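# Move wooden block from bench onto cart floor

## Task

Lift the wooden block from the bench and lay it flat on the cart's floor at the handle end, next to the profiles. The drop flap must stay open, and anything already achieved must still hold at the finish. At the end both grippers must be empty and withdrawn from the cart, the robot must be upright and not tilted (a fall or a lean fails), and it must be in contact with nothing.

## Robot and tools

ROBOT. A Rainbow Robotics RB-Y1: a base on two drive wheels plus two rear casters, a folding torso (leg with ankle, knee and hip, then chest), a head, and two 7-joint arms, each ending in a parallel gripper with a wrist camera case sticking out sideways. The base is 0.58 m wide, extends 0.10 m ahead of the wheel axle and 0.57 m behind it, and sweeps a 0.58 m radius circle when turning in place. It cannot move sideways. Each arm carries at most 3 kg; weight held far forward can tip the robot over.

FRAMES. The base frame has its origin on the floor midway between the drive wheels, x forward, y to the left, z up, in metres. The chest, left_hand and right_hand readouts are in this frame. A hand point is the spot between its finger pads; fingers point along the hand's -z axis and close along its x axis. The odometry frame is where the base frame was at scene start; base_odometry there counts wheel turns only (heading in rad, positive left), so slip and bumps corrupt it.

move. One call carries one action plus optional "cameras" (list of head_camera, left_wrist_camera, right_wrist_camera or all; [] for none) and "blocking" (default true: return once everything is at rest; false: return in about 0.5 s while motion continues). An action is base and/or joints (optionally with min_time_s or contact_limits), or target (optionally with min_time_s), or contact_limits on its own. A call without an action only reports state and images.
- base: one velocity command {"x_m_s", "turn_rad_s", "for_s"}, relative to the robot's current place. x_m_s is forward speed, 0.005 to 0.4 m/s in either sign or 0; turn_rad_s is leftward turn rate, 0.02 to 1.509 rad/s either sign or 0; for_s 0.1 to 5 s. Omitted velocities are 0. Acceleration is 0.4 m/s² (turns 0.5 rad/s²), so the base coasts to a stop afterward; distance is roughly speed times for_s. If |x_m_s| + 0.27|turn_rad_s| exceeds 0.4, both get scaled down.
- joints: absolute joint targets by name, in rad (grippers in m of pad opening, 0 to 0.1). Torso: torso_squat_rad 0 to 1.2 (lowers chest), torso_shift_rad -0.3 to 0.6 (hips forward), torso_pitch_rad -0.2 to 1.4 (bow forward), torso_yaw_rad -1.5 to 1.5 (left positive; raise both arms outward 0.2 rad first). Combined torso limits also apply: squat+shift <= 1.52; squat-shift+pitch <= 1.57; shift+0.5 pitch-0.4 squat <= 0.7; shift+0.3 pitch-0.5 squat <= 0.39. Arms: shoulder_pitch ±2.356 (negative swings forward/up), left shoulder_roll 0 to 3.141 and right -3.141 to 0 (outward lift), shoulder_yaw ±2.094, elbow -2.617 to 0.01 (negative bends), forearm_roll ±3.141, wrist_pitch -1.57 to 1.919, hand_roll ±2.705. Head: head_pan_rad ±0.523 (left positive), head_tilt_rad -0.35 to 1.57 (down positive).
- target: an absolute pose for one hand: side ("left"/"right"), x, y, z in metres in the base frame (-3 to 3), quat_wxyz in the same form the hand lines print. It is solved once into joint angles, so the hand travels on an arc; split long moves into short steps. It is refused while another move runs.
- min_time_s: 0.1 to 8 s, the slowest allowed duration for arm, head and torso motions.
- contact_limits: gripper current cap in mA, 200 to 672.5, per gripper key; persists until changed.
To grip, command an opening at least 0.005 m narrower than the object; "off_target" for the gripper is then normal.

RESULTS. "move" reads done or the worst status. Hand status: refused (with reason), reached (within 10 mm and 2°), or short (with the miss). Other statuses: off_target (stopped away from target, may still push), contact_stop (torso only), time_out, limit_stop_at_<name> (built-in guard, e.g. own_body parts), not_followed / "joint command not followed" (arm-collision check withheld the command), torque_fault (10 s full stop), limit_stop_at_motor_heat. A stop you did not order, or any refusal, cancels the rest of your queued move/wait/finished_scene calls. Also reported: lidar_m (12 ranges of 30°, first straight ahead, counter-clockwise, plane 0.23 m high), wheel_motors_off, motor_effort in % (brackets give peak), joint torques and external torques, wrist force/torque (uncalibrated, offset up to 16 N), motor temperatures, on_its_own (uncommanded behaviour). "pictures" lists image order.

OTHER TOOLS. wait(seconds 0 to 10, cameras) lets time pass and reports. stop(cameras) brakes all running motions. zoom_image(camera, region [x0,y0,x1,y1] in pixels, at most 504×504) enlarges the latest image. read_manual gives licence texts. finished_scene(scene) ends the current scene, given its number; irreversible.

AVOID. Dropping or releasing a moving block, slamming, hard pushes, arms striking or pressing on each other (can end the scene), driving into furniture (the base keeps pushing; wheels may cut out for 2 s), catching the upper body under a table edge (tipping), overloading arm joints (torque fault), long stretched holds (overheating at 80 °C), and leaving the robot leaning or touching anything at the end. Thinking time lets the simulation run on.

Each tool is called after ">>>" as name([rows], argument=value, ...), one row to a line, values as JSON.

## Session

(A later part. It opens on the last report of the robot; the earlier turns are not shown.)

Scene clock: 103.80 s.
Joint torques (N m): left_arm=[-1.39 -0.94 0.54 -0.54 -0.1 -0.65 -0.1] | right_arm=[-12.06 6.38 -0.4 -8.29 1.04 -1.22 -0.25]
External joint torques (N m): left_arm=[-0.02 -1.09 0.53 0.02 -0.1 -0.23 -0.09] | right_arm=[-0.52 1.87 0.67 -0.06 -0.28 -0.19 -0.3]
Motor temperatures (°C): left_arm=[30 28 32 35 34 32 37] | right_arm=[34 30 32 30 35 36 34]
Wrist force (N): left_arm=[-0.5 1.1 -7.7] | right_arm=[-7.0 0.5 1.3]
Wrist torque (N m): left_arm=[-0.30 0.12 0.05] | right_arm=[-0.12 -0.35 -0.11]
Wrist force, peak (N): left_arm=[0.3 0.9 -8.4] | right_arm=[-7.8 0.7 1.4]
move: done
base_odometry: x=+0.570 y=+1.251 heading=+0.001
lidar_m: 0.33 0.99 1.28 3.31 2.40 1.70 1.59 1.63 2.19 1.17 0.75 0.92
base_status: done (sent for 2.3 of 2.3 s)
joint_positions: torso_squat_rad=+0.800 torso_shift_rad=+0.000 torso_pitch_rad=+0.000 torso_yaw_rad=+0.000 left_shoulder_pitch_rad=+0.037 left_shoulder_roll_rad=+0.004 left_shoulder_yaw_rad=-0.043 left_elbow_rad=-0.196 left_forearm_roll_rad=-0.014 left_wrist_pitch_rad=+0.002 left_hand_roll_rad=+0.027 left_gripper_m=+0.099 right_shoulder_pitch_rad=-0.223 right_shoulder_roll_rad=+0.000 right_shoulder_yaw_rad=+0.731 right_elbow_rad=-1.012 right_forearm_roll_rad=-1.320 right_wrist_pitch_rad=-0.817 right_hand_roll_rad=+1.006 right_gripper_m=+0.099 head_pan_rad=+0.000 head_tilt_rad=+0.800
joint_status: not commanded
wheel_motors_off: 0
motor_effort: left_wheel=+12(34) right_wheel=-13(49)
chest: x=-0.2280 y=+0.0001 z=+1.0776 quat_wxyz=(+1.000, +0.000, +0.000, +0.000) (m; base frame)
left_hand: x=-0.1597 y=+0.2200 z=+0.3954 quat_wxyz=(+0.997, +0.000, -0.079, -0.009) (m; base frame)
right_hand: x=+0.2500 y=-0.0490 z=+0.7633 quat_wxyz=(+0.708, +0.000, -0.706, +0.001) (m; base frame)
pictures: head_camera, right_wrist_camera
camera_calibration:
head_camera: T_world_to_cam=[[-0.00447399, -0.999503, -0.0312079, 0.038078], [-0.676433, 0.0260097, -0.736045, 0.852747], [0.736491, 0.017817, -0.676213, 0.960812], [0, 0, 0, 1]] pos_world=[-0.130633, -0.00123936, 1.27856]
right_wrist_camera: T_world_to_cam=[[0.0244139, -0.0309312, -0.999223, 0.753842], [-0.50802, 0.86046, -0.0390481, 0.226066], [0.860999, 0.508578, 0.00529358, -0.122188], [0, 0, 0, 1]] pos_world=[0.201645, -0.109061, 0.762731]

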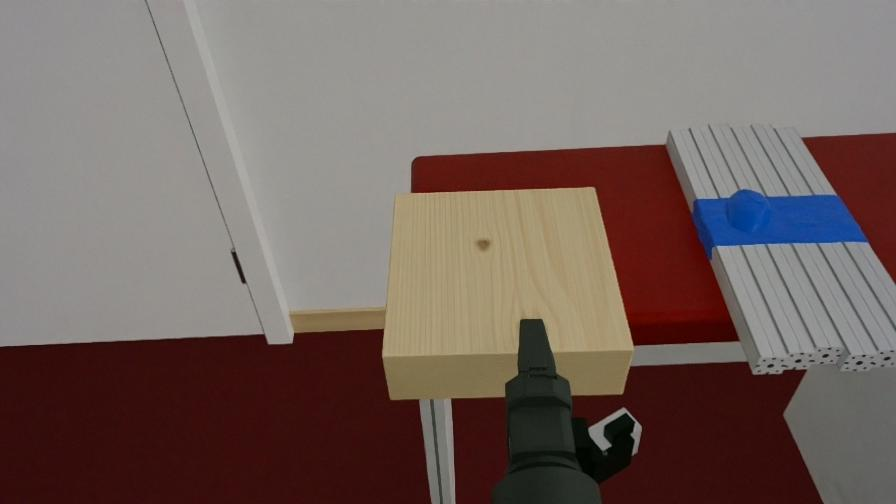

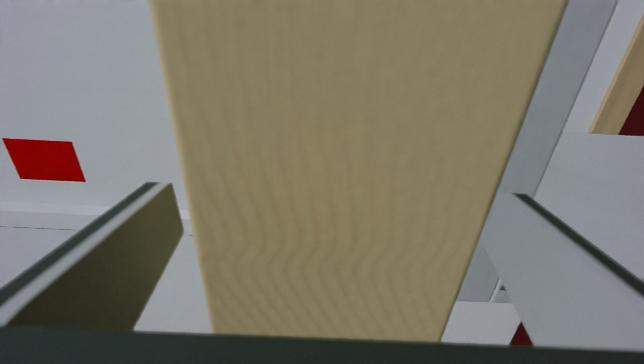

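>>> move(target={"side": "right", "x": 0.25, "y": -0.026, "z": 0.763, "quat_wxyz": [0.7071, 0, -0.7071, 0]}, min_time_s=1, cameras=[])

>>> move(base={"x_m_s": 0.05, "for_s": 0.4}, cameras=[])

>>> move(joints={"right_gripper_m": 0.05}, cameras=["head_camera","right_wrist_camera"])

Scene clock: 108.67 s.
Joint torques (N m): left_arm=[-1.5 -0.73 0.8 -0.53 0 -0.69 -0.04] | right_arm=[-13.94 6.41 -0.99 -7.38 1.2 -1.12 0.31]
External joint torques (N m): left_arm=[-0.12 -0.88 0.79 0.02 0 -0.26 -0.03] | right_arm=[-1.53 1.8 0.82 0.06 -0.24 -0.1 0.26]
Motor temperatures (°C): left_arm=[30 28 32 35 34 32 37] | right_arm=[34 30 32 30 35 36 34]
Wrist force (N): left_arm=[-0.3 1.9 -7.5] | right_arm=[-7.0 0.8 1.2]
Wrist torque (N m): left_arm=[-0.36 0.07 0.10] | right_arm=[-0.13 -0.39 -0.08]
Wrist force, peak (N): left_arm=[0.2 2.1 -8.4] | right_arm=[-7.8 0.8 0.9]
move: done
base_odometry: x=+0.570 y=+1.251 heading=+0.001
lidar_m: 0.32 0.99 1.29 3.31 2.39 1.70 1.59 1.63 2.18 1.15 0.76 0.93
base_status: not commanded
joint_positions: torso_squat_rad=+0.800 torso_shift_rad=+0.000 torso_pitch_rad=+0.000 torso_yaw_rad=+0.000 left_shoulder_pitch_rad=+0.037 left_shoulder_roll_rad=+0.004 left_shoulder_yaw_rad=-0.043 left_elbow_rad=-0.196 left_forearm_roll_rad=-0.014 left_wrist_pitch_rad=+0.002 left_hand_roll_rad=+0.027 left_gripper_m=+0.099 right_shoulder_pitch_rad=-0.340 right_shoulder_roll_rad=+0.000 right_shoulder_yaw_rad=+0.915 right_elbow_rad=-0.921 right_forearm_roll_rad=-1.518 right_wrist_pitch_rad=-0.957 right_hand_roll_rad=+1.011 right_gripper_m=+0.099 head_pan_rad=+0.000 head_tilt_rad=+0.800
joint_status: all done
wheel_motors_off: 0
motor_effort: left_wheel=+11(12) right_wheel=-9(13)
chest: x=-0.2280 y=+0.0001 z=+1.0776 quat_wxyz=(+1.000, +0.000, +0.000, +0.000) (m; base frame)
left_hand: x=-0.1597 y=+0.2200 z=+0.3954 quat_wxyz=(+0.997, +0.000, -0.079, -0.009) (m; base frame)
right_hand: x=+0.2500 y=-0.0265 z=+0.7629 quat_wxyz=(+0.707, +0.000, -0.707, +0.000) (m; base frame)
right_hand_status: reached (checked arc, planned for 1.0 s): 0 mm and 0.1 deg off.
pictures: none
No camera images: "cameras" was empty.

Scene clock: 109.60 s.
Joint torques (N m): left_arm=[-1.24 -0.97 0.68 -0.63 -0.15 -0.66 -0.1] | right_arm=[-13.14 6.44 -1.02 -7.43 1.1 -1.14 0.24]
External joint torques (N m): left_arm=[0.14 -1.12 0.66 -0.07 -0.15 -0.24 -0.09] | right_arm=[-0.72 1.82 0.79 0 -0.34 -0.12 0.19]
Motor temperatures (°C): left_arm=[30 28 32 35 34 32 37] | right_arm=[34 30 32 30 35 36 34]
Wrist force (N): left_arm=[-0.2 1.0 -7.4] | right_arm=[-6.7 1.2 1.4]
Wrist torque (N m): left_arm=[-0.26 0.12 0.06] | right_arm=[-0.18 -0.34 -0.12]
Wrist force, peak (N): left_arm=[0.2 1.2 -8.2] | right_arm=[-7.7 0.9 1.5]
move: done
base_odometry: x=+0.590 y=+1.251 heading=+0.001
lidar_m: 0.32 0.98 1.27 3.24 2.42 1.74 1.61 1.66 2.22 1.15 0.74 0.92
base_status: done (sent for 0.4 of 0.4 s)
joint_positions: torso_squat_rad=+0.800 torso_shift_rad=+0.000 torso_pitch_rad=+0.000 torso_yaw_rad=+0.000 left_shoulder_pitch_rad=+0.037 left_shoulder_roll_rad=+0.004 left_shoulder_yaw_rad=-0.043 left_elbow_rad=-0.196 left_forearm_roll_rad=-0.014 left_wrist_pitch_rad=+0.002 left_hand_roll_rad=+0.027 left_gripper_m=+0.099 right_shoulder_pitch_rad=-0.340 right_shoulder_roll_rad=+0.000 right_shoulder_yaw_rad=+0.915 right_elbow_rad=-0.921 right_forearm_roll_rad=-1.518 right_wrist_pitch_rad=-0.957 right_hand_roll_rad=+1.011 right_gripper_m=+0.099 head_pan_rad=+0.000 head_tilt_rad=+0.800
joint_status: not commanded
wheel_motors_off: 0
motor_effort: left_wheel=+9(36) right_wheel=-10(25)
chest: x=-0.2280 y=+0.0001 z=+1.0776 quat_wxyz=(+1.000, +0.000, +0.000, +0.000) (m; base frame)
left_hand: x=-0.1597 y=+0.2200 z=+0.3954 quat_wxyz=(+0.997, +0.000, -0.079, -0.009) (m; base frame)
right_hand: x=+0.2500 y=-0.0264 z=+0.7630 quat_wxyz=(+0.707, +0.000, -0.707, +0.000) (m; base frame)
pictures: none
No camera images: "cameras" was empty.

Scene clock: 110.67 s.
Joint torques (N m): left_arm=[-1.52 -0.71 0.65 -0.43 -0.1 -0.77 0.03] | right_arm=[-13.24 6.62 -1.12 -7.53 1.33 -1.19 0.34]
External joint torques (N m): left_arm=[-0.14 -0.86 0.64 0.12 -0.1 -0.35 0.03] | right_arm=[-0.83 2.01 0.68 -0.1 -0.11 -0.17 0.29]
Motor temperatures (°C): left_arm=[30 28 32 35 34 32 37] | right_arm=[34 30 32 30 35 36 34]
Wrist force (N): left_arm=[-0.1 1.3 -7.3] | right_arm=[-7.4 1.1 -0.4]
Wrist torque (N m): left_arm=[-0.30 0.19 0.11] | right_arm=[-0.15 -0.45 -0.27]
Wrist force, peak (N): left_arm=[-0.4 0.7 -8.5] | right_arm=[-8.4 0.7 -0.4]
move: off_target
base_odometry: x=+0.590 y=+1.251 heading=+0.001
lidar_m: 0.31 0.99 1.28 3.26 2.41 1.72 1.60 1.66 2.23 1.17 0.74 0.94
base_status: not commanded
joint_positions: torso_squat_rad=+0.800 torso_shift_rad=+0.000 torso_pitch_rad=+0.000 torso_yaw_rad=+0.000 left_shoulder_pitch_rad=+0.037 left_shoulder_roll_rad=+0.004 left_shoulder_yaw_rad=-0.043 left_elbow_rad=-0.196 left_forearm_roll_rad=-0.014 left_wrist_pitch_rad=+0.002 left_hand_roll_rad=+0.027 left_gripper_m=+0.099 right_shoulder_pitch_rad=-0.340 right_shoulder_roll_rad=+0.000 right_shoulder_yaw_rad=+0.915 right_elbow_rad=-0.921 right_forearm_roll_rad=-1.518 right_wrist_pitch_rad=-0.957 right_hand_roll_rad=+1.011 right_gripper_m=+0.075 head_pan_rad=+0.000 head_tilt_rad=+0.800
joint_status: right_gripper_m off_target (ended at +0.075, target +0.050)
wheel_motors_off: 0
motor_effort: left_wheel=+9(10) right_wheel=-11(11)
chest: x=-0.2280 y=+0.0001 z=+1.0776 quat_wxyz=(+1.000, +0.000, +0.000, +0.000) (m; base frame)
left_hand: x=-0.1597 y=+0.2200 z=+0.3954 quat_wxyz=(+0.997, +0.000, -0.079, -0.009) (m; base frame)
right_hand: x=+0.2500 y=-0.0264 z=+0.7630 quat_wxyz=(+0.707, +0.000, -0.707, +0.000) (m; base frame)
pictures: head_camera, right_wrist_camera
camera_calibration:
head_camera: T_world_to_cam=[[-0.0044732, -0.999503, -0.031205, 0.038077], [-0.676424, 0.0260073, -0.736053, 0.852751], [0.736499, 0.0178153, -0.676205, 0.96081], [0, 0, 0, 1]] pos_world=[-0.130643, -0.00123679, 1.27856]
right_wrist_camera: T_world_to_cam=[[0.0255355, -0.0294653, -0.99924, 0.753985], [-0.507215, 0.860966, -0.0383498, 0.205911], [0.861441, 0.507809, 0.00703995, -0.135141], [0, 0, 0, 1]] pos_world=[0.201604, -0.0864399, 0.762259]

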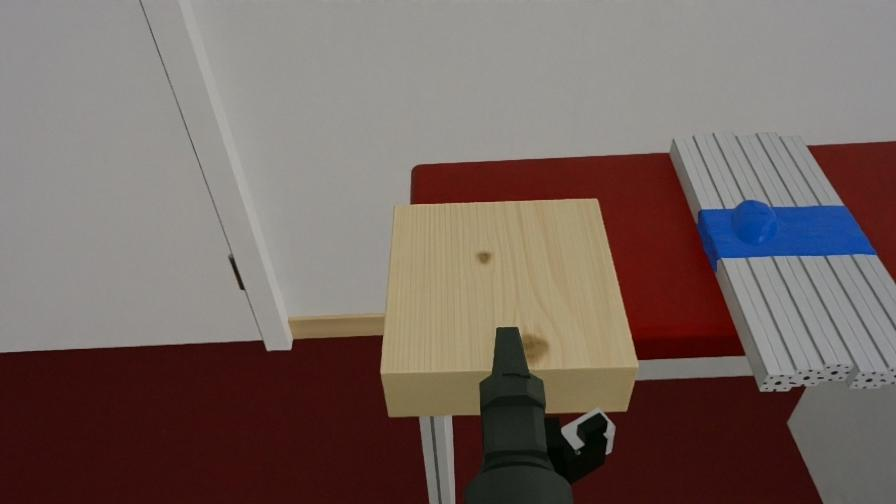

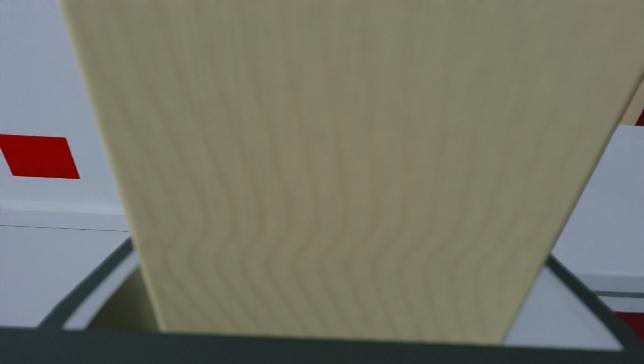

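>>> move(target={"side": "right", "x": 0.25, "y": -0.026, "z": 0.80, "quat_wxyz": [0.7071, 0, -0.7071, 0]}, min_time_s=1.5, cameras=["head_camera"])

Scene clock: 113.50 s.
Joint torques (N m): left_arm=[-1.38 -0.89 0.41 -0.46 -0.09 -0.67 -0.1] | right_arm=[-23.71 7.49 -5.08 -19.27 6.81 -3.51 0.02]
External joint torques (N m): left_arm=[-0.02 -1.04 0.4 0.08 -0.09 -0.25 -0.1] | right_arm=[-11.76 2.91 -2.99 -10.9 5.28 -2.85 -0.03]
Motor temperatures (°C): left_arm=[30 28 32 35 34 32 37] | right_arm=[34 30 32 30 36 36 34]
Wrist force (N): left_arm=[-0.1 1.3 -7.5] | right_arm=[-28.4 2.1 0.6]
Wrist torque (N m): left_arm=[-0.32 0.11 0.08] | right_arm=[0.08 1.93 0.06]
Wrist force, peak (N): left_arm=[0.2 2.4 -8.6] | right_arm=[-30.9 0.4 0.3]
move: done
base_odometry: x=+0.590 y=+1.251 heading=+0.001
lidar_m: 0.31 0.99 1.27 3.25 2.42 1.73 1.60 1.67 2.22 1.17 0.74 0.94
base_status: not commanded
joint_positions: torso_squat_rad=+0.800 torso_shift_rad=+0.000 torso_pitch_rad=+0.001 torso_yaw_rad=+0.000 left_shoulder_pitch_rad=+0.037 left_shoulder_roll_rad=+0.004 left_shoulder_yaw_rad=-0.043 left_elbow_rad=-0.196 left_forearm_roll_rad=-0.014 left_wrist_pitch_rad=+0.002 left_hand_roll_rad=+0.027 left_gripper_m=+0.099 right_shoulder_pitch_rad=-0.275 right_shoulder_roll_rad=-0.054 right_shoulder_yaw_rad=+0.877 right_elbow_rad=-1.172 right_forearm_roll_rad=-1.597 right_wrist_pitch_rad=-0.913 right_hand_roll_rad=+1.221 right_gripper_m=+0.074 head_pan_rad=+0.000 head_tilt_rad=+0.800
joint_status: all done
wheel_motors_off: 0
motor_effort: left_wheel=+9(10) right_wheel=-9(12)
chest: x=-0.2277 y=+0.0001 z=+1.0776 quat_wxyz=(+1.000, +0.000, +0.000, +0.000) (m; base frame)
left_hand: x=-0.1599 y=+0.2200 z=+0.3954 quat_wxyz=(+0.997, +0.000, -0.079, -0.009) (m; base frame)
right_hand: x=+0.2491 y=-0.0266 z=+0.7978 quat_wxyz=(+0.706, +0.000, -0.708, +0.000) (m; base frame)
right_hand_status: reached (checked arc, planned for 1.5 s): 2 mm and 0.2 deg off.
pictures: head_camera
camera_calibration:
head_camera: T_world_to_cam=[[-0.00445899, -0.999503, -0.0312027, 0.0380793], [-0.676815, 0.0259865, -0.735695, 0.852454], [0.73614, 0.017838, -0.676594, 0.960971], [0, 0, 0, 1]] pos_world=[-0.130286, -0.00123379, 1.27852]

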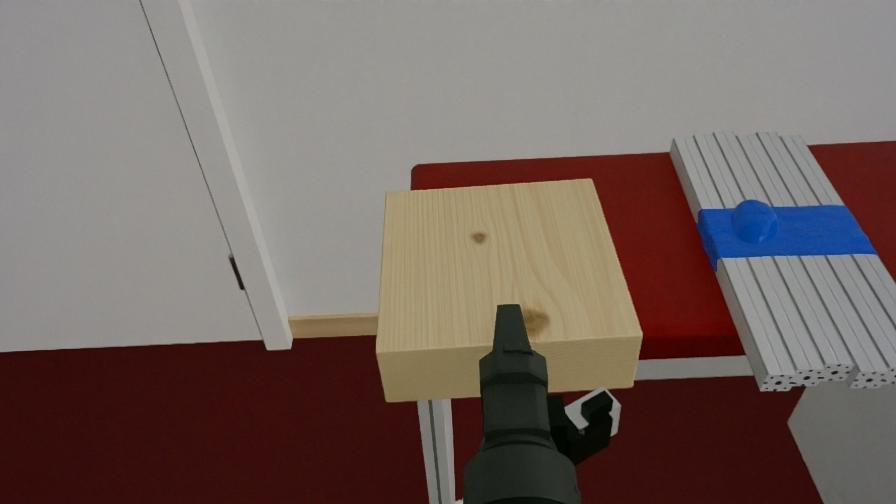

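>>> move(base={"x_m_s": -0.15, "for_s": 3.0}, cameras=["head_camera"])

>>> move(target={"side": "right", "x": 0.22, "y": -0.12, "z": 0.75, "quat_wxyz": [0.924, 0, -0.383, 0]}, min_time_s=3, cameras=["head_camera","right_wrist_camera"])

Scene clock: 119.47 s.
Joint torques (N m): left_arm=[-1.68 -0.63 0.82 -0.59 -0.11 -0.75 -0.13] | right_arm=[-24.13 7.17 -4.86 -19.07 6.86 -3.45 -0.02]
External joint torques (N m): left_arm=[-0.32 -0.78 0.81 -0.04 -0.11 -0.33 -0.12] | right_arm=[-12.18 2.59 -2.77 -10.72 5.34 -2.77 -0.07]
Motor temperatures (°C): left_arm=[30 28 32 35 34 32 37] | right_arm=[34 30 32 31 36 36 34]
Wrist force (N): left_arm=[0.0 1.1 -8.1] | right_arm=[-29.0 1.3 0.9]
Wrist torque (N m): left_arm=[-0.28 0.12 0.10] | right_arm=[-0.04 1.85 0.04]
Wrist force, peak (N): left_arm=[-0.5 1.4 -8.5] | right_arm=[-29.8 1.8 -0.7]
move: done
base_odometry: x=+0.140 y=+1.250 heading=+0.003
lidar_m: 0.77 1.40 1.89 4.37 1.77 1.25 1.14 1.20 1.61 4.10 1.21 1.02
base_status: done (sent for 3 of 3 s)
joint_positions: torso_squat_rad=+0.800 torso_shift_rad=+0.000 torso_pitch_rad=+0.001 torso_yaw_rad=+0.000 left_shoulder_pitch_rad=+0.037 left_shoulder_roll_rad=+0.004 left_shoulder_yaw_rad=-0.043 left_elbow_rad=-0.196 left_forearm_roll_rad=-0.014 left_wrist_pitch_rad=+0.002 left_hand_roll_rad=+0.027 left_gripper_m=+0.099 right_shoulder_pitch_rad=-0.275 right_shoulder_roll_rad=-0.054 right_shoulder_yaw_rad=+0.877 right_elbow_rad=-1.172 right_forearm_roll_rad=-1.597 right_wrist_pitch_rad=-0.913 right_hand_roll_rad=+1.221 right_gripper_m=+0.074 head_pan_rad=+0.000 head_tilt_rad=+0.800
joint_status: not commanded
wheel_motors_off: 0
motor_effort: left_wheel=+16(40) right_wheel=-17(30)
chest: x=-0.2277 y=+0.0001 z=+1.0776 quat_wxyz=(+1.000, +0.000, +0.000, +0.000) (m; base frame)
left_hand: x=-0.1600 y=+0.2200 z=+0.3954 quat_wxyz=(+0.997, +0.000, -0.079, -0.009) (m; base frame)
right_hand: x=+0.2490 y=-0.0266 z=+0.7977 quat_wxyz=(+0.706, +0.000, -0.708, +0.000) (m; base frame)
pictures: head_camera
camera_calibration:
head_camera: T_world_to_cam=[[-0.00446319, -0.999503, -0.0312085, 0.0380829], [-0.676874, 0.0259922, -0.73564, 0.852406], [0.736086, 0.0178409, -0.676653, 0.961002], [0, 0, 0, 1]] pos_world=[-0.130239, -0.00123704, 1.27852]

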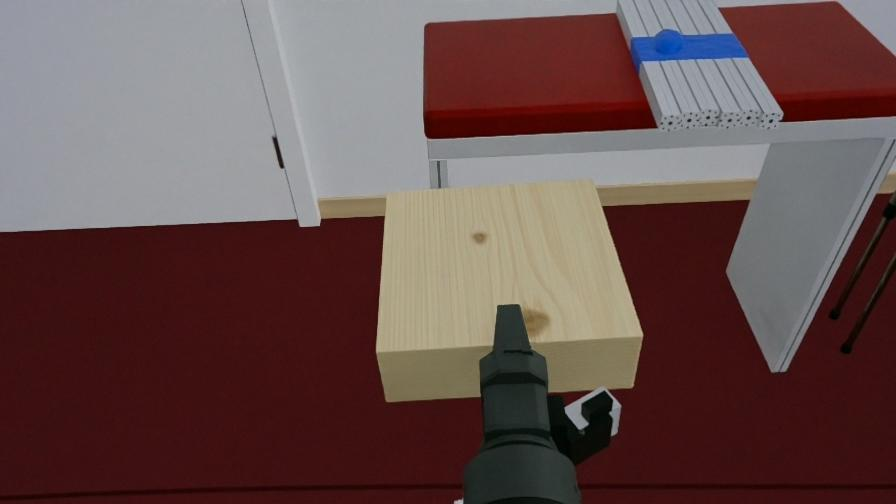

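Scene clock: 122.80 s.
Joint torques (N m): left_arm=[-1.85 -0.72 0.88 -0.45 -0.04 -0.71 -0.16] | right_arm=[-22.41 0.07 -9.57 -18.87 4.14 4.25 0.03]
External joint torques (N m): left_arm=[-0.49 -0.87 0.87 0.1 -0.04 -0.29 -0.15] | right_arm=[-9.92 0.85 -5.05 -10.35 3.31 3.42 -0.01]
Motor temperatures (°C): left_arm=[30 28 32 35 34 32 37] | right_arm=[34 30 32 31 36 36 34]
Wrist force (N): left_arm=[-0.1 2.0 -7.4] | right_arm=[-20.0 2.0 -18.5]
Wrist torque (N m): left_arm=[-0.38 0.11 0.09] | right_arm=[-0.26 1.31 0.03]
Wrist force, peak (N): left_arm=[-0.5 1.6 -8.5] | right_arm=[-29.0 3.3 1.3]
move: done
base_odometry: x=+0.140 y=+1.250 heading=+0.003
lidar_m: 0.76 1.39 1.88 4.36 1.75 1.25 1.15 1.19 1.60 4.09 1.19 1.04
base_status: not commanded
joint_positions: torso_squat_rad=+0.800 torso_shift_rad=+0.000 torso_pitch_rad=+0.001 torso_yaw_rad=+0.000 left_shoulder_pitch_rad=+0.037 left_shoulder_roll_rad=+0.004 left_shoulder_yaw_rad=-0.043 left_elbow_rad=-0.196 left_forearm_roll_rad=-0.014 left_wrist_pitch_rad=+0.002 left_hand_roll_rad=+0.027 left_gripper_m=+0.099 right_shoulder_pitch_rad=-0.247 right_shoulder_roll_rad=-0.348 right_shoulder_yaw_rad=+0.664 right_elbow_rad=-1.751 right_forearm_roll_rad=-2.999 right_wrist_pitch_rad=-1.158 right_hand_roll_rad=+2.281 right_gripper_m=+0.074 head_pan_rad=+0.000 head_tilt_rad=+0.800
joint_status: all done
wheel_motors_off: 0
motor_effort: left_wheel=+17(18) right_wheel=-18(21)
chest: x=-0.2277 y=+0.0001 z=+1.0776 quat_wxyz=(+1.000, +0.000, +0.000, +0.000) (m; base frame)
left_hand: x=-0.1600 y=+0.2200 z=+0.3954 quat_wxyz=(+0.997, +0.000, -0.079, -0.009) (m; base frame)
right_hand: x=+0.2186 y=-0.1206 z=+0.7477 quat_wxyz=(+0.925, -0.001, -0.380, +0.000) (m; base frame)
right_hand_status: reached (checked arc, planned for 3.0 s): 3 mm and 0.3 deg off.
pictures: head_camera, right_wrist_camera
camera_calibration:
head_camera: T_world_to_cam=[[-0.00446417, -0.999502, -0.0312408, 0.0381104], [-0.67688, 0.0260165, -0.735634, 0.852402], [0.73608, 0.0178623, -0.676659, 0.961002], [0, 0, 0, 1]] pos_world=[-0.13023, -0.00125083, 1.27852]
right_wrist_camera: T_world_to_cam=[[-0.69161, -0.0294485, -0.721671, 0.685977], [-0.382786, 0.862252, 0.331656, -0.0332319], [0.612496, 0.505622, -0.607614, 0.453637], [0, 0, 0, 1]] pos_world=[0.183857, -0.180514, 0.781708]

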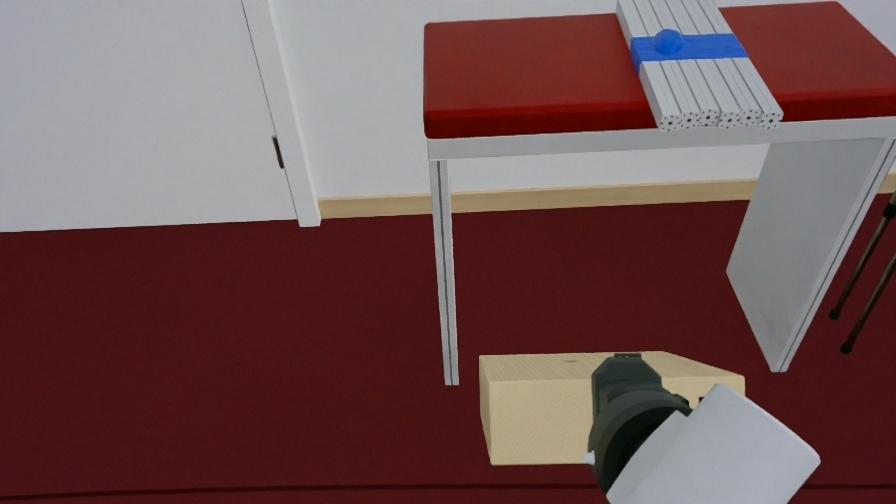

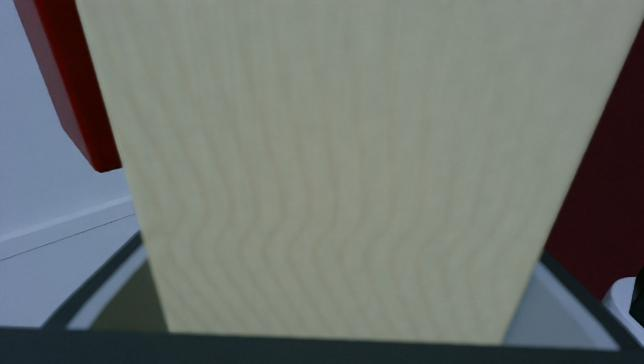

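>>> move(base={"turn_rad_s": -0.6, "for_s": 2.65}, cameras=[])

>>> move(base={"x_m_s": 0.3, "for_s": 4.83}, cameras=[])

>>> move(base={"turn_rad_s": 0.6, "for_s": 2.63}, joints={"torso_squat_rad": 0.3, "head_tilt_rad": 0.7, "head_pan_rad": 0.0}, cameras=["head_camera"])

Scene clock: 129.63 s.
Joint torques (N m): left_arm=[-1.65 -0.79 0.61 -0.48 -0.12 -0.65 -0.02] | right_arm=[-22.83 0.04 -9.68 -18.48 4.25 4.25 0.04]
External joint torques (N m): left_arm=[-0.29 -0.94 0.6 0.07 -0.12 -0.23 -0.01] | right_arm=[-10.34 0.82 -5.16 -9.96 3.42 3.43 0]
Motor temperatures (°C): left_arm=[30 28 32 35 34 32 37] | right_arm=[35 30 32 32 36 37 34]
Wrist force (N): left_arm=[0.0 1.0 -7.2] | right_arm=[-20.2 1.3 -19.2]
Wrist torque (N m): left_arm=[-0.29 0.14 0.11] | right_arm=[-0.23 1.33 0.03]
Wrist force, peak (N): left_arm=[-0.5 1.1 -8.5] | right_arm=[-20.6 2.0 -19.1]
move: done
base_odometry: x=+0.140 y=+1.250 heading=-1.596
lidar_m: 3.64 1.31 1.01 0.80 1.42 1.84 4.32 1.82 1.24 1.16 1.18 1.56
base_status: done (sent for 2.67 of 2.67 s)
joint_positions: torso_squat_rad=+0.800 torso_shift_rad=+0.000 torso_pitch_rad=+0.001 torso_yaw_rad=+0.000 left_shoulder_pitch_rad=+0.037 left_shoulder_roll_rad=+0.004 left_shoulder_yaw_rad=-0.043 left_elbow_rad=-0.196 left_forearm_roll_rad=-0.014 left_wrist_pitch_rad=+0.002 left_hand_roll_rad=+0.027 left_gripper_m=+0.099 right_shoulder_pitch_rad=-0.247 right_shoulder_roll_rad=-0.348 right_shoulder_yaw_rad=+0.664 right_elbow_rad=-1.751 right_forearm_roll_rad=-2.999 right_wrist_pitch_rad=-1.158 right_hand_roll_rad=+2.281 right_gripper_m=+0.074 head_pan_rad=+0.000 head_tilt_rad=+0.800
joint_status: not commanded
wheel_motors_off: 0
motor_effort: left_wheel=+22(47) right_wheel=+3(39)
chest: x=-0.2277 y=+0.0000 z=+1.0776 quat_wxyz=(+1.000, +0.000, +0.000, +0.000) (m; base frame)
left_hand: x=-0.1599 y=+0.2200 z=+0.3954 quat_wxyz=(+0.997, +0.000, -0.079, -0.009) (m; base frame)
right_hand: x=+0.2185 y=-0.1206 z=+0.7477 quat_wxyz=(+0.925, -0.001, -0.380, +0.000) (m; base frame)
pictures: none
No camera images: "cameras" was empty.

Scene clock: 135.63 s.
Joint torques (N m): left_arm=[-0.78 -0.85 0.7 -0.56 -0.14 -0.6 0.01] | right_arm=[-23.65 0.11 -9.96 -18.6 4.25 4.19 0.12]
External joint torques (N m): left_arm=[0.58 -1.01 0.69 -0.01 -0.14 -0.18 0.02] | right_arm=[-11.17 0.88 -5.44 -10.08 3.42 3.37 0.08]
Motor temperatures (°C): left_arm=[30 28 32 35 34 32 37] | right_arm=[35 30 32 32 36 37 34]
Wrist force (N): left_arm=[-0.3 1.5 -7.6] | right_arm=[-20.1 1.1 -18.0]
Wrist torque (N m): left_arm=[-0.33 0.13 0.07] | right_arm=[-0.17 1.32 0.03]
Wrist force, peak (N): left_arm=[-0.5 1.5 -8.6] | right_arm=[-21.1 0.7 -19.4]
move: done
base_odometry: x=+0.102 y=-0.199 heading=-1.596
lidar_m: 3.29 1.08 0.75 0.71 0.79 1.72 4.63 1.65 1.12 1.05 1.07 1.41
base_status: done (sent for 4.83 of 4.83 s)
joint_positions: torso_squat_rad=+0.800 torso_shift_rad=+0.000 torso_pitch_rad=+0.001 torso_yaw_rad=+0.000 left_shoulder_pitch_rad=+0.037 left_shoulder_roll_rad=+0.004 left_shoulder_yaw_rad=-0.043 left_elbow_rad=-0.196 left_forearm_roll_rad=-0.014 left_wrist_pitch_rad=+0.002 left_hand_roll_rad=+0.027 left_gripper_m=+0.099 right_shoulder_pitch_rad=-0.247 right_shoulder_roll_rad=-0.348 right_shoulder_yaw_rad=+0.664 right_elbow_rad=-1.751 right_forearm_roll_rad=-2.999 right_wrist_pitch_rad=-1.158 right_hand_roll_rad=+2.281 right_gripper_m=+0.074 head_pan_rad=+0.000 head_tilt_rad=+0.800
joint_status: not commanded
wheel_motors_off: 0
motor_effort: left_wheel=+0(51) right_wheel=-1(43)
chest: x=-0.2276 y=+0.0000 z=+1.0777 quat_wxyz=(+1.000, +0.000, +0.000, +0.000) (m; base frame)
left_hand: x=-0.1598 y=+0.2200 z=+0.3954 quat_wxyz=(+0.997, +0.000, -0.079, -0.009) (m; base frame)
right_hand: x=+0.2185 y=-0.1207 z=+0.7476 quat_wxyz=(+0.925, -0.001, -0.380, +0.000) (m; base frame)
pictures: none
No camera images: "cameras" was empty.

Scene clock: 139.80 s.
Joint torques (N m): left_arm=[-1.17 -0.6 0.75 -0.4 -0.06 -0.62 -0.02] | right_arm=[-23.55 0.07 -9.36 -18.5 4.31 4.17 -0.12]
External joint torques (N m): left_arm=[0.19 -0.76 0.74 0.15 -0.06 -0.19 -0.01] | right_arm=[-11.07 0.84 -4.84 -9.98 3.48 3.36 -0.15]
Motor temperatures (°C): left_arm=[30 28 32 35 34 32 37] | right_arm=[35 30 32 32 36 37 34]
Wrist force (N): left_arm=[-0.1 1.2 -7.5] | right_arm=[-20.1 2.1 -18.3]
Wrist torque (N m): left_arm=[-0.29 0.17 0.06] | right_arm=[-0.14 1.30 0.01]
Wrist force, peak (N): left_arm=[-0.5 1.9 -8.8] | right_arm=[-21.4 1.0 -19.4]
move: done
base_odometry: x=+0.102 y=-0.199 heading=-0.017
lidar_m: 0.70 0.73 1.69 4.92 1.63 1.14 1.04 1.08 1.44 3.46 1.06 0.74
base_status: done (sent for 2.63 of 2.63 s)
joint_positions: torso_squat_rad=+0.300 torso_shift_rad=+0.000 torso_pitch_rad=+0.001 torso_yaw_rad=+0.000 left_shoulder_pitch_rad=+0.037 left_shoulder_roll_rad=+0.004 left_shoulder_yaw_rad=-0.043 left_elbow_rad=-0.196 left_forearm_roll_rad=-0.014 left_wrist_pitch_rad=+0.002 left_hand_roll_rad=+0.027 left_gripper_m=+0.099 right_shoulder_pitch_rad=-0.247 right_shoulder_roll_rad=-0.348 right_shoulder_yaw_rad=+0.664 right_elbow_rad=-1.751 right_forearm_roll_rad=-2.999 right_wrist_pitch_rad=-1.158 right_hand_roll_rad=+2.281 right_gripper_m=+0.074 head_pan_rad=+0.000 head_tilt_rad=+0.700
joint_status: all done
wheel_motors_off: 0
motor_effort: left_wheel=+4(46) right_wheel=+20(41)
chest: x=-0.2276 y=+0.0000 z=+1.2587 quat_wxyz=(+1.000, +0.000, +0.000, +0.000) (m; base frame)
left_hand: x=-0.1598 y=+0.2200 z=+0.5764 quat_wxyz=(+0.997, +0.000, -0.079, -0.009) (m; base frame)
right_hand: x=+0.2185 y=-0.1207 z=+0.9286 quat_wxyz=(+0.925, -0.001, -0.380, +0.000) (m; base frame)
pictures: head_camera
camera_calibration:
head_camera: T_world_to_cam=[[-0.00133778, -0.999498, -0.0316534, 0.0449297], [-0.600154, 0.0261215, -0.799458, 1.09452], [0.799884, 0.0179274, -0.599887, 0.98453], [0, 0, 0, 1]] pos_world=[-0.13057, -0.00133343, 1.46705]

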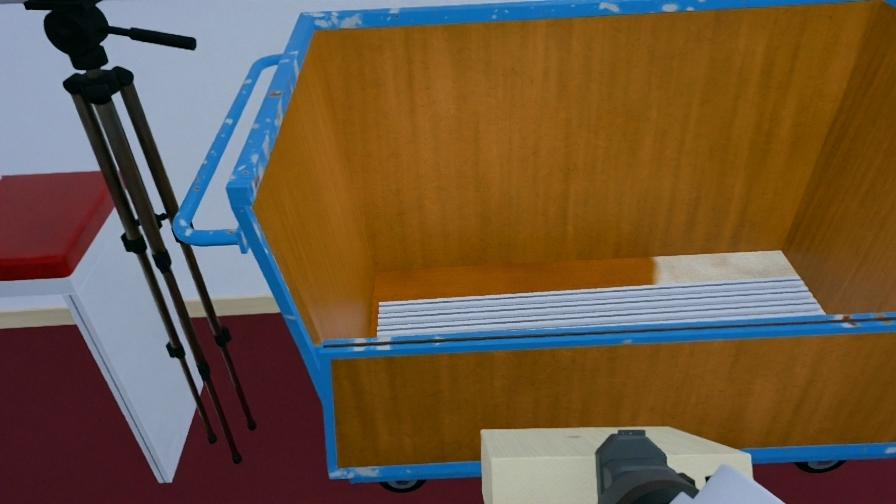

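>>> move(base={"x_m_s": 0.15, "for_s": 2.0}, joints={"torso_squat_rad": 0.1, "head_tilt_rad": 0.95}, cameras=["head_camera", "right_wrist_camera"])

Scene clock: 152.80 s.
Joint torques (N m): left_arm=[-1.03 -0.74 0.57 -0.39 -0.1 -0.57 0.03] | right_arm=[-23.63 -0.1 -9.38 -18.5 4.41 4.19 -0.08]
External joint torques (N m): left_arm=[0.32 -0.89 0.56 0.15 -0.1 -0.15 0.04] | right_arm=[-11.15 0.68 -4.86 -9.98 3.58 3.37 -0.11]
Motor temperatures (°C): left_arm=[30 28 32 35 34 32 37] | right_arm=[35 30 32 33 36 37 34]
Wrist force (N): left_arm=[-0.4 0.7 -7.8] | right_arm=[-19.8 1.2 -18.7]
Wrist torque (N m): left_arm=[-0.25 0.13 0.07] | right_arm=[-0.27 1.37 0.06]
Wrist force, peak (N): left_arm=[-0.2 1.2 -8.5] | right_arm=[-21.0 1.4 -19.8]
move: done
base_odometry: x=+0.402 y=-0.204 heading=-0.016
lidar_m: 0.40 0.41 0.86 3.91 2.09 1.45 1.35 1.38 1.82 4.47 0.58 0.43
base_status: done (sent for 2 of 2 s)
joint_positions: torso_squat_rad=+0.100 torso_shift_rad=+0.000 torso_pitch_rad=+0.001 torso_yaw_rad=+0.000 left_shoulder_pitch_rad=+0.037 left_shoulder_roll_rad=+0.004 left_shoulder_yaw_rad=-0.043 left_elbow_rad=-0.196 left_forearm_roll_rad=-0.014 left_wrist_pitch_rad=+0.002 left_hand_roll_rad=+0.027 left_gripper_m=+0.099 right_shoulder_pitch_rad=-0.247 right_shoulder_roll_rad=-0.348 right_shoulder_yaw_rad=+0.664 right_elbow_rad=-1.751 right_forearm_roll_rad=-2.999 right_wrist_pitch_rad=-1.158 right_hand_roll_rad=+2.281 right_gripper_m=+0.074 head_pan_rad=+0.000 head_tilt_rad=+0.950
joint_status: all done
wheel_motors_off: 0
motor_effort: left_wheel=+12(43) right_wheel=-11(48)
chest: x=-0.2275 y=+0.0000 z=+1.2864 quat_wxyz=(+1.000, +0.000, +0.000, +0.000) (m; base frame)
left_hand: x=-0.1598 y=+0.2200 z=+0.6042 quat_wxyz=(+0.997, +0.000, -0.079, -0.009) (m; base frame)
right_hand: x=+0.2186 y=-0.1207 z=+0.9564 quat_wxyz=(+0.925, -0.001, -0.380, +0.000) (m; base frame)
pictures: head_camera, right_wrist_camera
camera_calibration:
head_camera: T_world_to_cam=[[-0.0091073, -0.999498, -0.030342, 0.0422655], [-0.779316, 0.0261073, -0.626087, 0.822262], [0.626565, 0.017944, -0.779162, 1.23201], [0, 0, 0, 1]] pos_world=[-0.130751, -0.00133001, 1.47603]
right_wrist_camera: T_world_to_cam=[[-0.691849, -0.0292046, -0.721451, 0.836439], [-0.382594, 0.862208, 0.331993, -0.102748], [0.612345, 0.505712, -0.607691, 0.58053], [0, 0, 0, 1]] pos_world=[0.183894, -0.180563, 0.990345]

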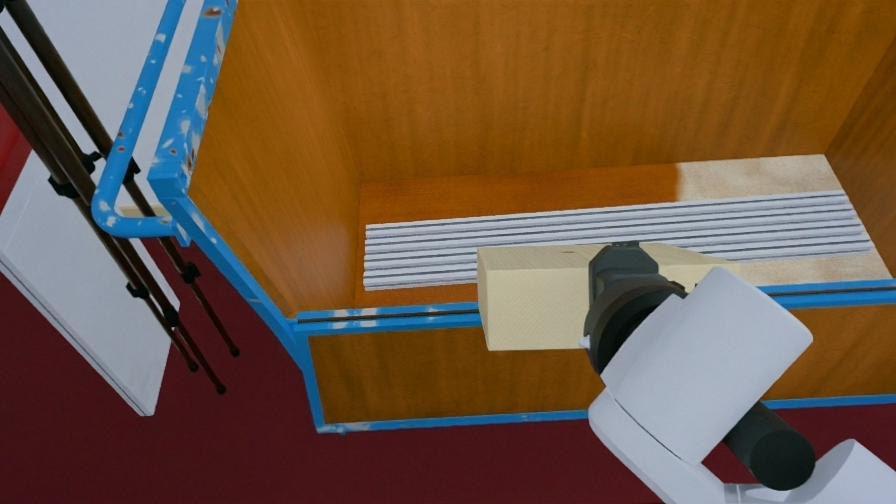

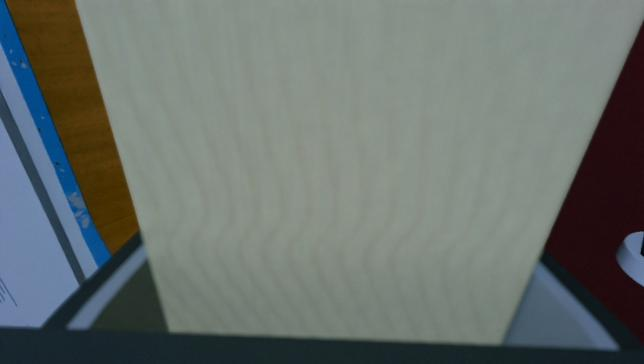

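>>> move(base={"x_m_s": 0.1, "for_s": 2.2}, cameras=[])

>>> move(target={"side": "left", "x": 0.28, "y": 0.22, "z": 1.0, "quat_wxyz": [0.985, 0, -0.174, 0]}, min_time_s=3, cameras=["head_camera", "left_wrist_camera"])

Scene clock: 163.10 s.
Joint torques (N m): left_arm=[-1.02 -0.48 0.75 -0.55 -0.04 -0.6 0.02] | right_arm=[-23.54 -0.06 -9.28 -18.48 4.19 4.19 0.06]
External joint torques (N m): left_arm=[0.33 -0.64 0.74 0 -0.04 -0.18 0.03] | right_arm=[-11.05 0.72 -4.76 -9.96 3.36 3.36 0.03]
Motor temperatures (°C): left_arm=[30 28 32 35 34 32 37] | right_arm=[35 30 32 33 36 37 34]
Wrist force (N): left_arm=[0.0 1.4 -7.7] | right_arm=[-20.0 1.4 -18.4]
Wrist torque (N m): left_arm=[-0.31 0.10 0.08] | right_arm=[-0.23 1.34 0.05]
Wrist force, peak (N): left_arm=[-0.4 1.1 -8.7] | right_arm=[-21.0 2.1 -19.3]
move: done
base_odometry: x=+0.622 y=-0.207 heading=-0.015
lidar_m: 0.18 0.18 0.25 1.51 2.41 1.69 1.57 1.62 2.12 0.92 0.28 0.19
base_status: done (sent for 2.2 of 2.2 s)
joint_positions: torso_squat_rad=+0.100 torso_shift_rad=+0.000 torso_pitch_rad=+0.001 torso_yaw_rad=+0.000 left_shoulder_pitch_rad=+0.037 left_shoulder_roll_rad=+0.004 left_shoulder_yaw_rad=-0.043 left_elbow_rad=-0.196 left_forearm_roll_rad=-0.014 left_wrist_pitch_rad=+0.002 left_hand_roll_rad=+0.027 left_gripper_m=+0.099 right_shoulder_pitch_rad=-0.247 right_shoulder_roll_rad=-0.348 right_shoulder_yaw_rad=+0.664 right_elbow_rad=-1.751 right_forearm_roll_rad=-2.999 right_wrist_pitch_rad=-1.158 right_hand_roll_rad=+2.281 right_gripper_m=+0.074 head_pan_rad=+0.000 head_tilt_rad=+0.950
joint_status: not commanded
wheel_motors_off: 0
motor_effort: left_wheel=+11(35) right_wheel=-14(28)
chest: x=-0.2275 y=+0.0000 z=+1.2864 quat_wxyz=(+1.000, +0.000, +0.000, +0.000) (m; base frame)
left_hand: x=-0.1598 y=+0.2200 z=+0.6042 quat_wxyz=(+0.997, +0.000, -0.079, -0.009) (m; base frame)
right_hand: x=+0.2186 y=-0.1207 z=+0.9563 quat_wxyz=(+0.925, -0.001, -0.380, +0.000) (m; base frame)
pictures: none
No camera images: "cameras" was empty.

Scene clock: 166.43 s.
Joint torques (N m): left_arm=[-18.04 3.77 2.35 -9.04 0.16 -0.75 0.17] | right_arm=[-23.31 -0.35 -9.02 -18.45 4.23 4.22 -0.01]
External joint torques (N m): left_arm=[1.46 -0.74 1.57 0.35 0.18 0.03 0.19] | right_arm=[-10.82 0.43 -4.5 -9.93 3.4 3.4 -0.04]
Motor temperatures (°C): left_arm=[30 28 32 35 34 32 37] | right_arm=[35 30 32 33 36 37 34]
Wrist force (N): left_arm=[-1.2 0.8 -8.2] | right_arm=[-20.0 1.7 -18.3]
Wrist torque (N m): left_arm=[-0.30 0.13 0.13] | right_arm=[-0.23 1.30 0.04]
Wrist force, peak (N): left_arm=[-55.2 -10.7 -8.2] | right_arm=[-22.2 1.6 -19.8]
move: done
base_odometry: x=+0.622 y=-0.207 heading=-0.015
lidar_m: 0.18 0.20 0.28 1.51 2.40 1.70 1.57 1.61 2.12 0.91 0.28 0.20
base_status: not commanded
joint_positions: torso_squat_rad=+0.100 torso_shift_rad=+0.000 torso_pitch_rad=+0.001 torso_yaw_rad=+0.000 left_shoulder_pitch_rad=-0.603 left_shoulder_roll_rad=+0.111 left_shoulder_yaw_rad=+0.127 left_elbow_rad=-1.359 left_forearm_roll_rad=+0.066 left_wrist_pitch_rad=+1.588 left_hand_roll_rad=+0.056 left_gripper_m=+0.099 right_shoulder_pitch_rad=-0.247 right_shoulder_roll_rad=-0.348 right_shoulder_yaw_rad=+0.663 right_elbow_rad=-1.751 right_forearm_roll_rad=-2.999 right_wrist_pitch_rad=-1.158 right_hand_roll_rad=+2.281 right_gripper_m=+0.074 head_pan_rad=+0.000 head_tilt_rad=+0.950
joint_status: all done
wheel_motors_off: 0
motor_effort: left_wheel=+10(34) right_wheel=-11(15)
chest: x=-0.2276 y=+0.0000 z=+1.2864 quat_wxyz=(+1.000, +0.000, +0.000, +0.000) (m; base frame)
left_hand: x=+0.2795 y=+0.2199 z=+1.0005 quat_wxyz=(+0.985, +0.000, -0.175, +0.000) (m; base frame)
left_hand_status: reached (checked arc, planned for 3.0 s): 1 mm and 0.1 deg off.
right_hand: x=+0.2186 y=-0.1207 z=+0.9564 quat_wxyz=(+0.925, -0.001, -0.380, +0.000) (m; base frame)
pictures: head_camera, left_wrist_camera
camera_calibration:
head_camera: T_world_to_cam=[[-0.00909497, -0.999499, -0.0303228, 0.0422554], [-0.779249, 0.0260876, -0.626172, 0.82234], [0.626649, 0.017934, -0.779095, 1.23198], [0, 0, 0, 1]] pos_world=[-0.130829, -0.00131305, 1.47604]
left_wrist_camera: T_world_to_cam=[[0.941341, 0.0268714, 0.336385, -0.606156], [-0.132108, -0.887919, 0.440621, -0.179609], [0.310523, -0.459214, -0.832285, 0.919378], [0, 0, 0, 1]] pos_world=[0.261383, 0.279001, 1.04823]

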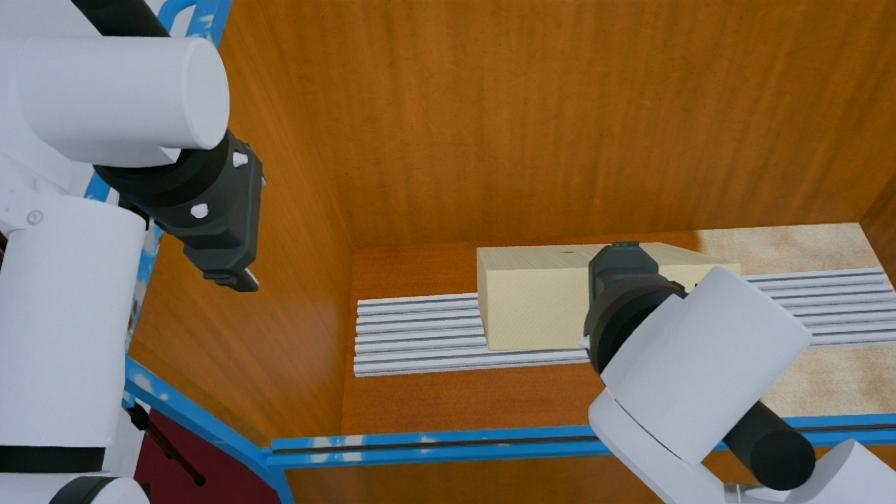

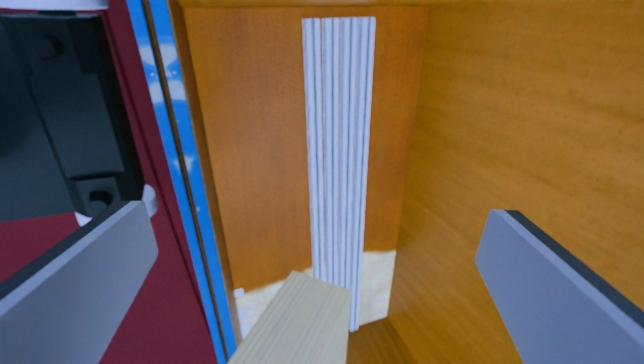

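>>> zoom_image(camera="left_wrist_camera", region=[130, 0, 450, 180])

>>> zoom_image(camera="left_wrist_camera", region=[130, 180, 450, 360])

>>> zoom_image(camera="head_camera", region=[200, 220, 620, 470])

Scaled by 1.575 from the camera's 644x364 image, which has a finer 1265x715 frame.

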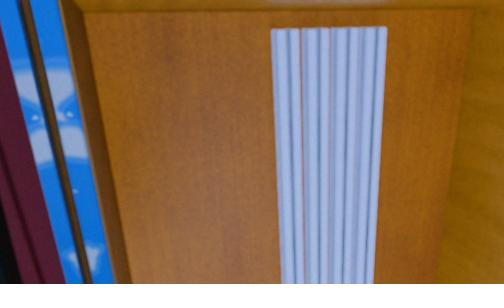

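Scaled by 1.575 from the camera's 644x364 image, which has a finer 1265x715 frame.

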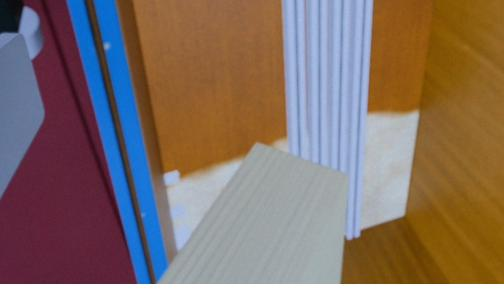

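Scaled by 1.200 from the camera's 896x504 image, which has a finer 1280x720 frame.

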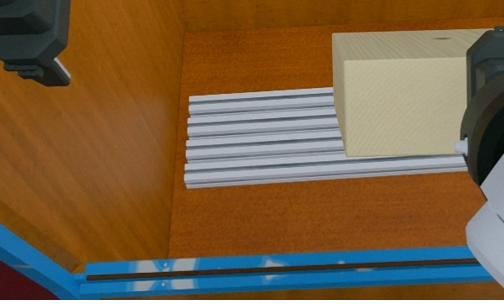

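>>> move(joints={"left_shoulder_pitch_rad": 0.3, "left_shoulder_roll_rad": 0.3, "left_shoulder_yaw_rad": 0.1, "left_elbow_rad": -2.0, "left_wrist_pitch_rad": 1.2}, min_time_s=2, cameras=[])

>>> move(target={"side": "right", "x": 0.23, "y": -0.36, "z": 1.0, "quat_wxyz": [0.827, 0.171, -0.343, 0.412]}, min_time_s=3, cameras=["head_camera"])

Scene clock: 226.23 s.
Joint torques (N m): left_arm=[-5.09 5.05 3.72 -9.3 -0.65 -1.53 -0.13] | right_arm=[-23.37 0.65 -9.47 -18.63 4.41 4.25 -0.02]
External joint torques (N m): left_arm=[0.47 -1.11 -0.05 0.13 -0.19 -0.46 -0.1] | right_arm=[-10.88 1.43 -4.94 -10.11 3.58 3.43 -0.05]
Motor temperatures (°C): left_arm=[31 28 31 36 34 32 37] | right_arm=[35 30 32 34 36 37 34]
Wrist force (N): left_arm=[-2.8 -0.2 -6.6] | right_arm=[-20.5 1.1 -18.3]
Wrist torque (N m): left_arm=[-0.17 -0.07 0.14] | right_arm=[-0.15 1.28 0.02]
Wrist force, peak (N): left_arm=[13.8 -66.4 7.2] | right_arm=[-20.9 1.9 -18.9]
move: done
base_odometry: x=+0.622 y=-0.207 heading=-0.015
lidar_m: 0.15 0.16 0.23 1.51 2.39 1.69 1.56 1.62 2.14 4.73 0.26 0.16
base_status: not commanded
joint_positions: torso_squat_rad=+0.100 torso_shift_rad=+0.000 torso_pitch_rad=+0.001 torso_yaw_rad=+0.000 left_shoulder_pitch_rad=+0.300 left_shoulder_roll_rad=+0.300 left_shoulder_yaw_rad=+0.100 left_elbow_rad=-2.000 left_forearm_roll_rad=+0.066 left_wrist_pitch_rad=+1.200 left_hand_roll_rad=+0.056 left_gripper_m=+0.099 right_shoulder_pitch_rad=-0.247 right_shoulder_roll_rad=-0.349 right_shoulder_yaw_rad=+0.663 right_elbow_rad=-1.751 right_forearm_roll_rad=-2.999 right_wrist_pitch_rad=-1.158 right_hand_roll_rad=+2.281 right_gripper_m=+0.074 head_pan_rad=+0.000 head_tilt_rad=+0.950
joint_status: all done
wheel_motors_off: 0
motor_effort: left_wheel=+11(11) right_wheel=-10(12)
chest: x=-0.2276 y=+0.0000 z=+1.2864 quat_wxyz=(+1.000, +0.000, +0.000, +0.000) (m; base frame)
left_hand: x=+0.0876 y=+0.3936 z=+0.9259 quat_wxyz=(+0.956, +0.134, -0.258, +0.042) (m; base frame)
right_hand: x=+0.2186 y=-0.1208 z=+0.9564 quat_wxyz=(+0.925, -0.001, -0.380, +0.000) (m; base frame)
pictures: none
No camera images: "cameras" was empty.

Scene clock: 229.57 s.
Joint torques (N m): left_arm=[-5.11 5 3.87 -9.45 -0.67 -1.4 -0.11] | right_arm=[-28.52 -18.22 -13.86 2.19 -4.22 1.48 -0.23]
External joint torques (N m): left_arm=[0.45 -1.17 0.09 -0.02 -0.21 -0.34 -0.09] | right_arm=[-12.2 -3.62 -6.51 -0.14 -3.46 1.24 -0.26]
Motor temperatures (°C): left_arm=[31 28 31 36 34 32 37] | right_arm=[35 30 32 34 36 37 34]
Wrist force (N): left_arm=[-2.1 0.3 -7.0] | right_arm=[-19.5 1.5 -18.6]
Wrist torque (N m): left_arm=[-0.27 0.04 0.14] | right_arm=[-0.30 1.38 0.01]
Wrist force, peak (N): left_arm=[-3.3 0.1 -7.5] | right_arm=[-22.9 1.4 -17.0]
move: done
base_odometry: x=+0.622 y=-0.207 heading=-0.015
lidar_m: 0.15 0.16 0.23 1.51 2.42 1.70 1.57 1.62 2.13 4.72 0.25 0.17
base_status: not commanded
joint_positions: torso_squat_rad=+0.100 torso_shift_rad=+0.000 torso_pitch_rad=+0.001 torso_yaw_rad=+0.000 left_shoulder_pitch_rad=+0.300 left_shoulder_roll_rad=+0.300 left_shoulder_yaw_rad=+0.100 left_elbow_rad=-2.000 left_forearm_roll_rad=+0.066 left_wrist_pitch_rad=+1.200 left_hand_roll_rad=+0.056 left_gripper_m=+0.099 right_shoulder_pitch_rad=-0.888 right_shoulder_roll_rad=-1.236 right_shoulder_yaw_rad=+1.550 right_elbow_rad=-1.052 right_forearm_roll_rad=-2.962 right_wrist_pitch_rad=+0.725 right_hand_roll_rad=+1.784 right_gripper_m=+0.074 head_pan_rad=+0.000 head_tilt_rad=+0.950
joint_status: all done
wheel_motors_off: 0
motor_effort: left_wheel=+10(12) right_wheel=-10(11)
chest: x=-0.2276 y=-0.0001 z=+1.2864 quat_wxyz=(+1.000, +0.000, +0.000, +0.000) (m; base frame)
left_hand: x=+0.0875 y=+0.3936 z=+0.9259 quat_wxyz=(+0.956, +0.134, -0.258, +0.042) (m; base frame)
right_hand: x=+0.2280 y=-0.3603 z=+0.9983 quat_wxyz=(+0.828, +0.168, -0.342, +0.411) (m; base frame)
right_hand_status: reached (checked arc, planned for 3.0 s): 3 mm and 0.5 deg off.
pictures: head_camera
camera_calibration:
head_camera: T_world_to_cam=[[-0.00912713, -0.999494, -0.030454, 0.0423449], [-0.779227, 0.0261954, -0.626194, 0.822384], [0.626676, 0.0180152, -0.779072, 1.23195], [0, 0, 0, 1]] pos_world=[-0.130825, -0.00141313, 1.47604]

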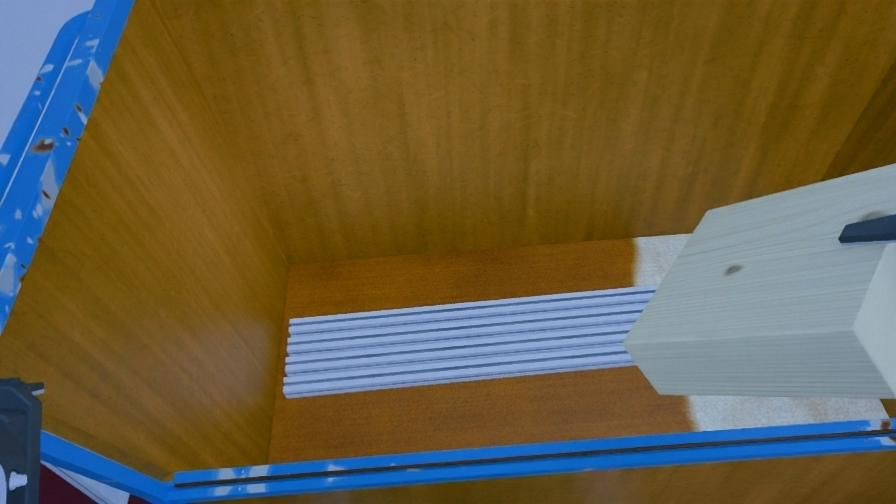

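>>> move(joints={"torso_yaw_rad": 0.7, "head_pan_rad": -0.5}, min_time_s=2.5, cameras=["head_camera"])

Scene clock: 236.97 s.
Joint torques (N m): left_arm=[-5.17 5.1 3.81 -9.49 -0.7 -1.55 -0.09] | right_arm=[-27.79 -18.44 -13.9 2.46 -4.29 1.53 -0.18]
External joint torques (N m): left_arm=[0.39 -1.06 0.03 -0.06 -0.24 -0.49 -0.07] | right_arm=[-11.48 -3.85 -6.55 0.11 -3.53 1.32 -0.21]
Motor temperatures (°C): left_arm=[31 28 31 36 34 32 37] | right_arm=[36 30 32 33 36 37 34]
Wrist force (N): left_arm=[-2.8 0.4 -6.1] | right_arm=[-20.1 1.0 -18.9]
Wrist torque (N m): left_arm=[-0.23 -0.03 0.10] | right_arm=[-0.24 1.25 0.02]
Wrist force, peak (N): left_arm=[-3.0 1.2 -7.5] | right_arm=[-20.9 0.8 -18.9]
move: done
base_odometry: x=+0.622 y=-0.207 heading=-0.015
lidar_m: 0.15 0.17 0.24 1.51 2.41 1.69 1.56 1.60 2.12 4.75 0.26 0.17
base_status: not commanded
joint_positions: torso_squat_rad=+0.100 torso_shift_rad=+0.000 torso_pitch_rad=+0.001 torso_yaw_rad=+0.700 left_shoulder_pitch_rad=+0.300 left_shoulder_roll_rad=+0.300 left_shoulder_yaw_rad=+0.100 left_elbow_rad=-2.000 left_forearm_roll_rad=+0.066 left_wrist_pitch_rad=+1.200 left_hand_roll_rad=+0.056 left_gripper_m=+0.099 right_shoulder_pitch_rad=-0.888 right_shoulder_roll_rad=-1.236 right_shoulder_yaw_rad=+1.550 right_elbow_rad=-1.052 right_forearm_roll_rad=-2.962 right_wrist_pitch_rad=+0.725 right_hand_roll_rad=+1.784 right_gripper_m=+0.074 head_pan_rad=-0.500 head_tilt_rad=+0.950
joint_status: all done
wheel_motors_off: 0
motor_effort: left_wheel=+10(11) right_wheel=-10(12)
chest: x=-0.2276 y=+0.0001 z=+1.2864 quat_wxyz=(+0.939, +0.000, +0.000, +0.343) (m; base frame)
left_hand: x=-0.2402 y=+0.5042 z=+0.9260 quat_wxyz=(+0.884, +0.214, -0.196, +0.368) (m; base frame)
right_hand: x=+0.3530 y=+0.0181 z=+0.9983 quat_wxyz=(+0.637, +0.275, -0.264, +0.670) (m; base frame)
pictures: head_camera
camera_calibration:
head_camera: T_world_to_cam=[[0.189696, -0.981373, -0.030358, 0.0981097], [-0.768899, -0.129255, -0.626169, 0.822349], [0.610582, 0.142124, -0.779096, 1.2298], [0, 0, 0, 1]] pos_world=[-0.137204, 0.0277907, 1.47604]

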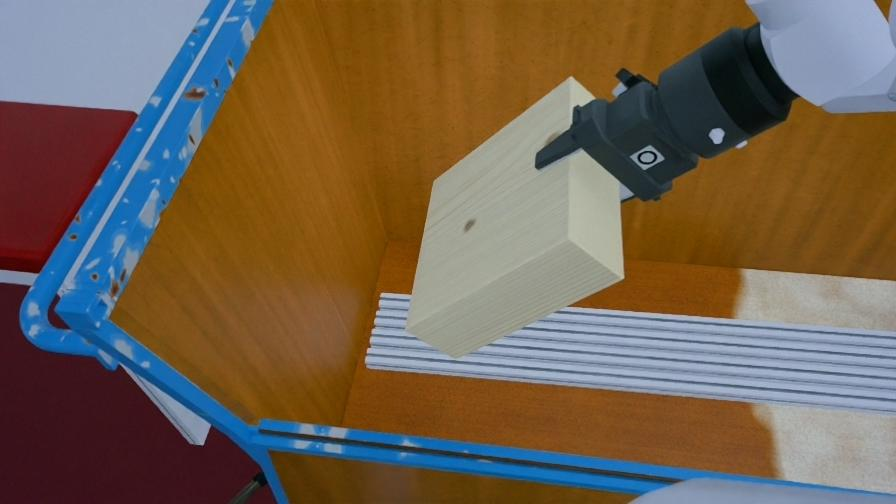

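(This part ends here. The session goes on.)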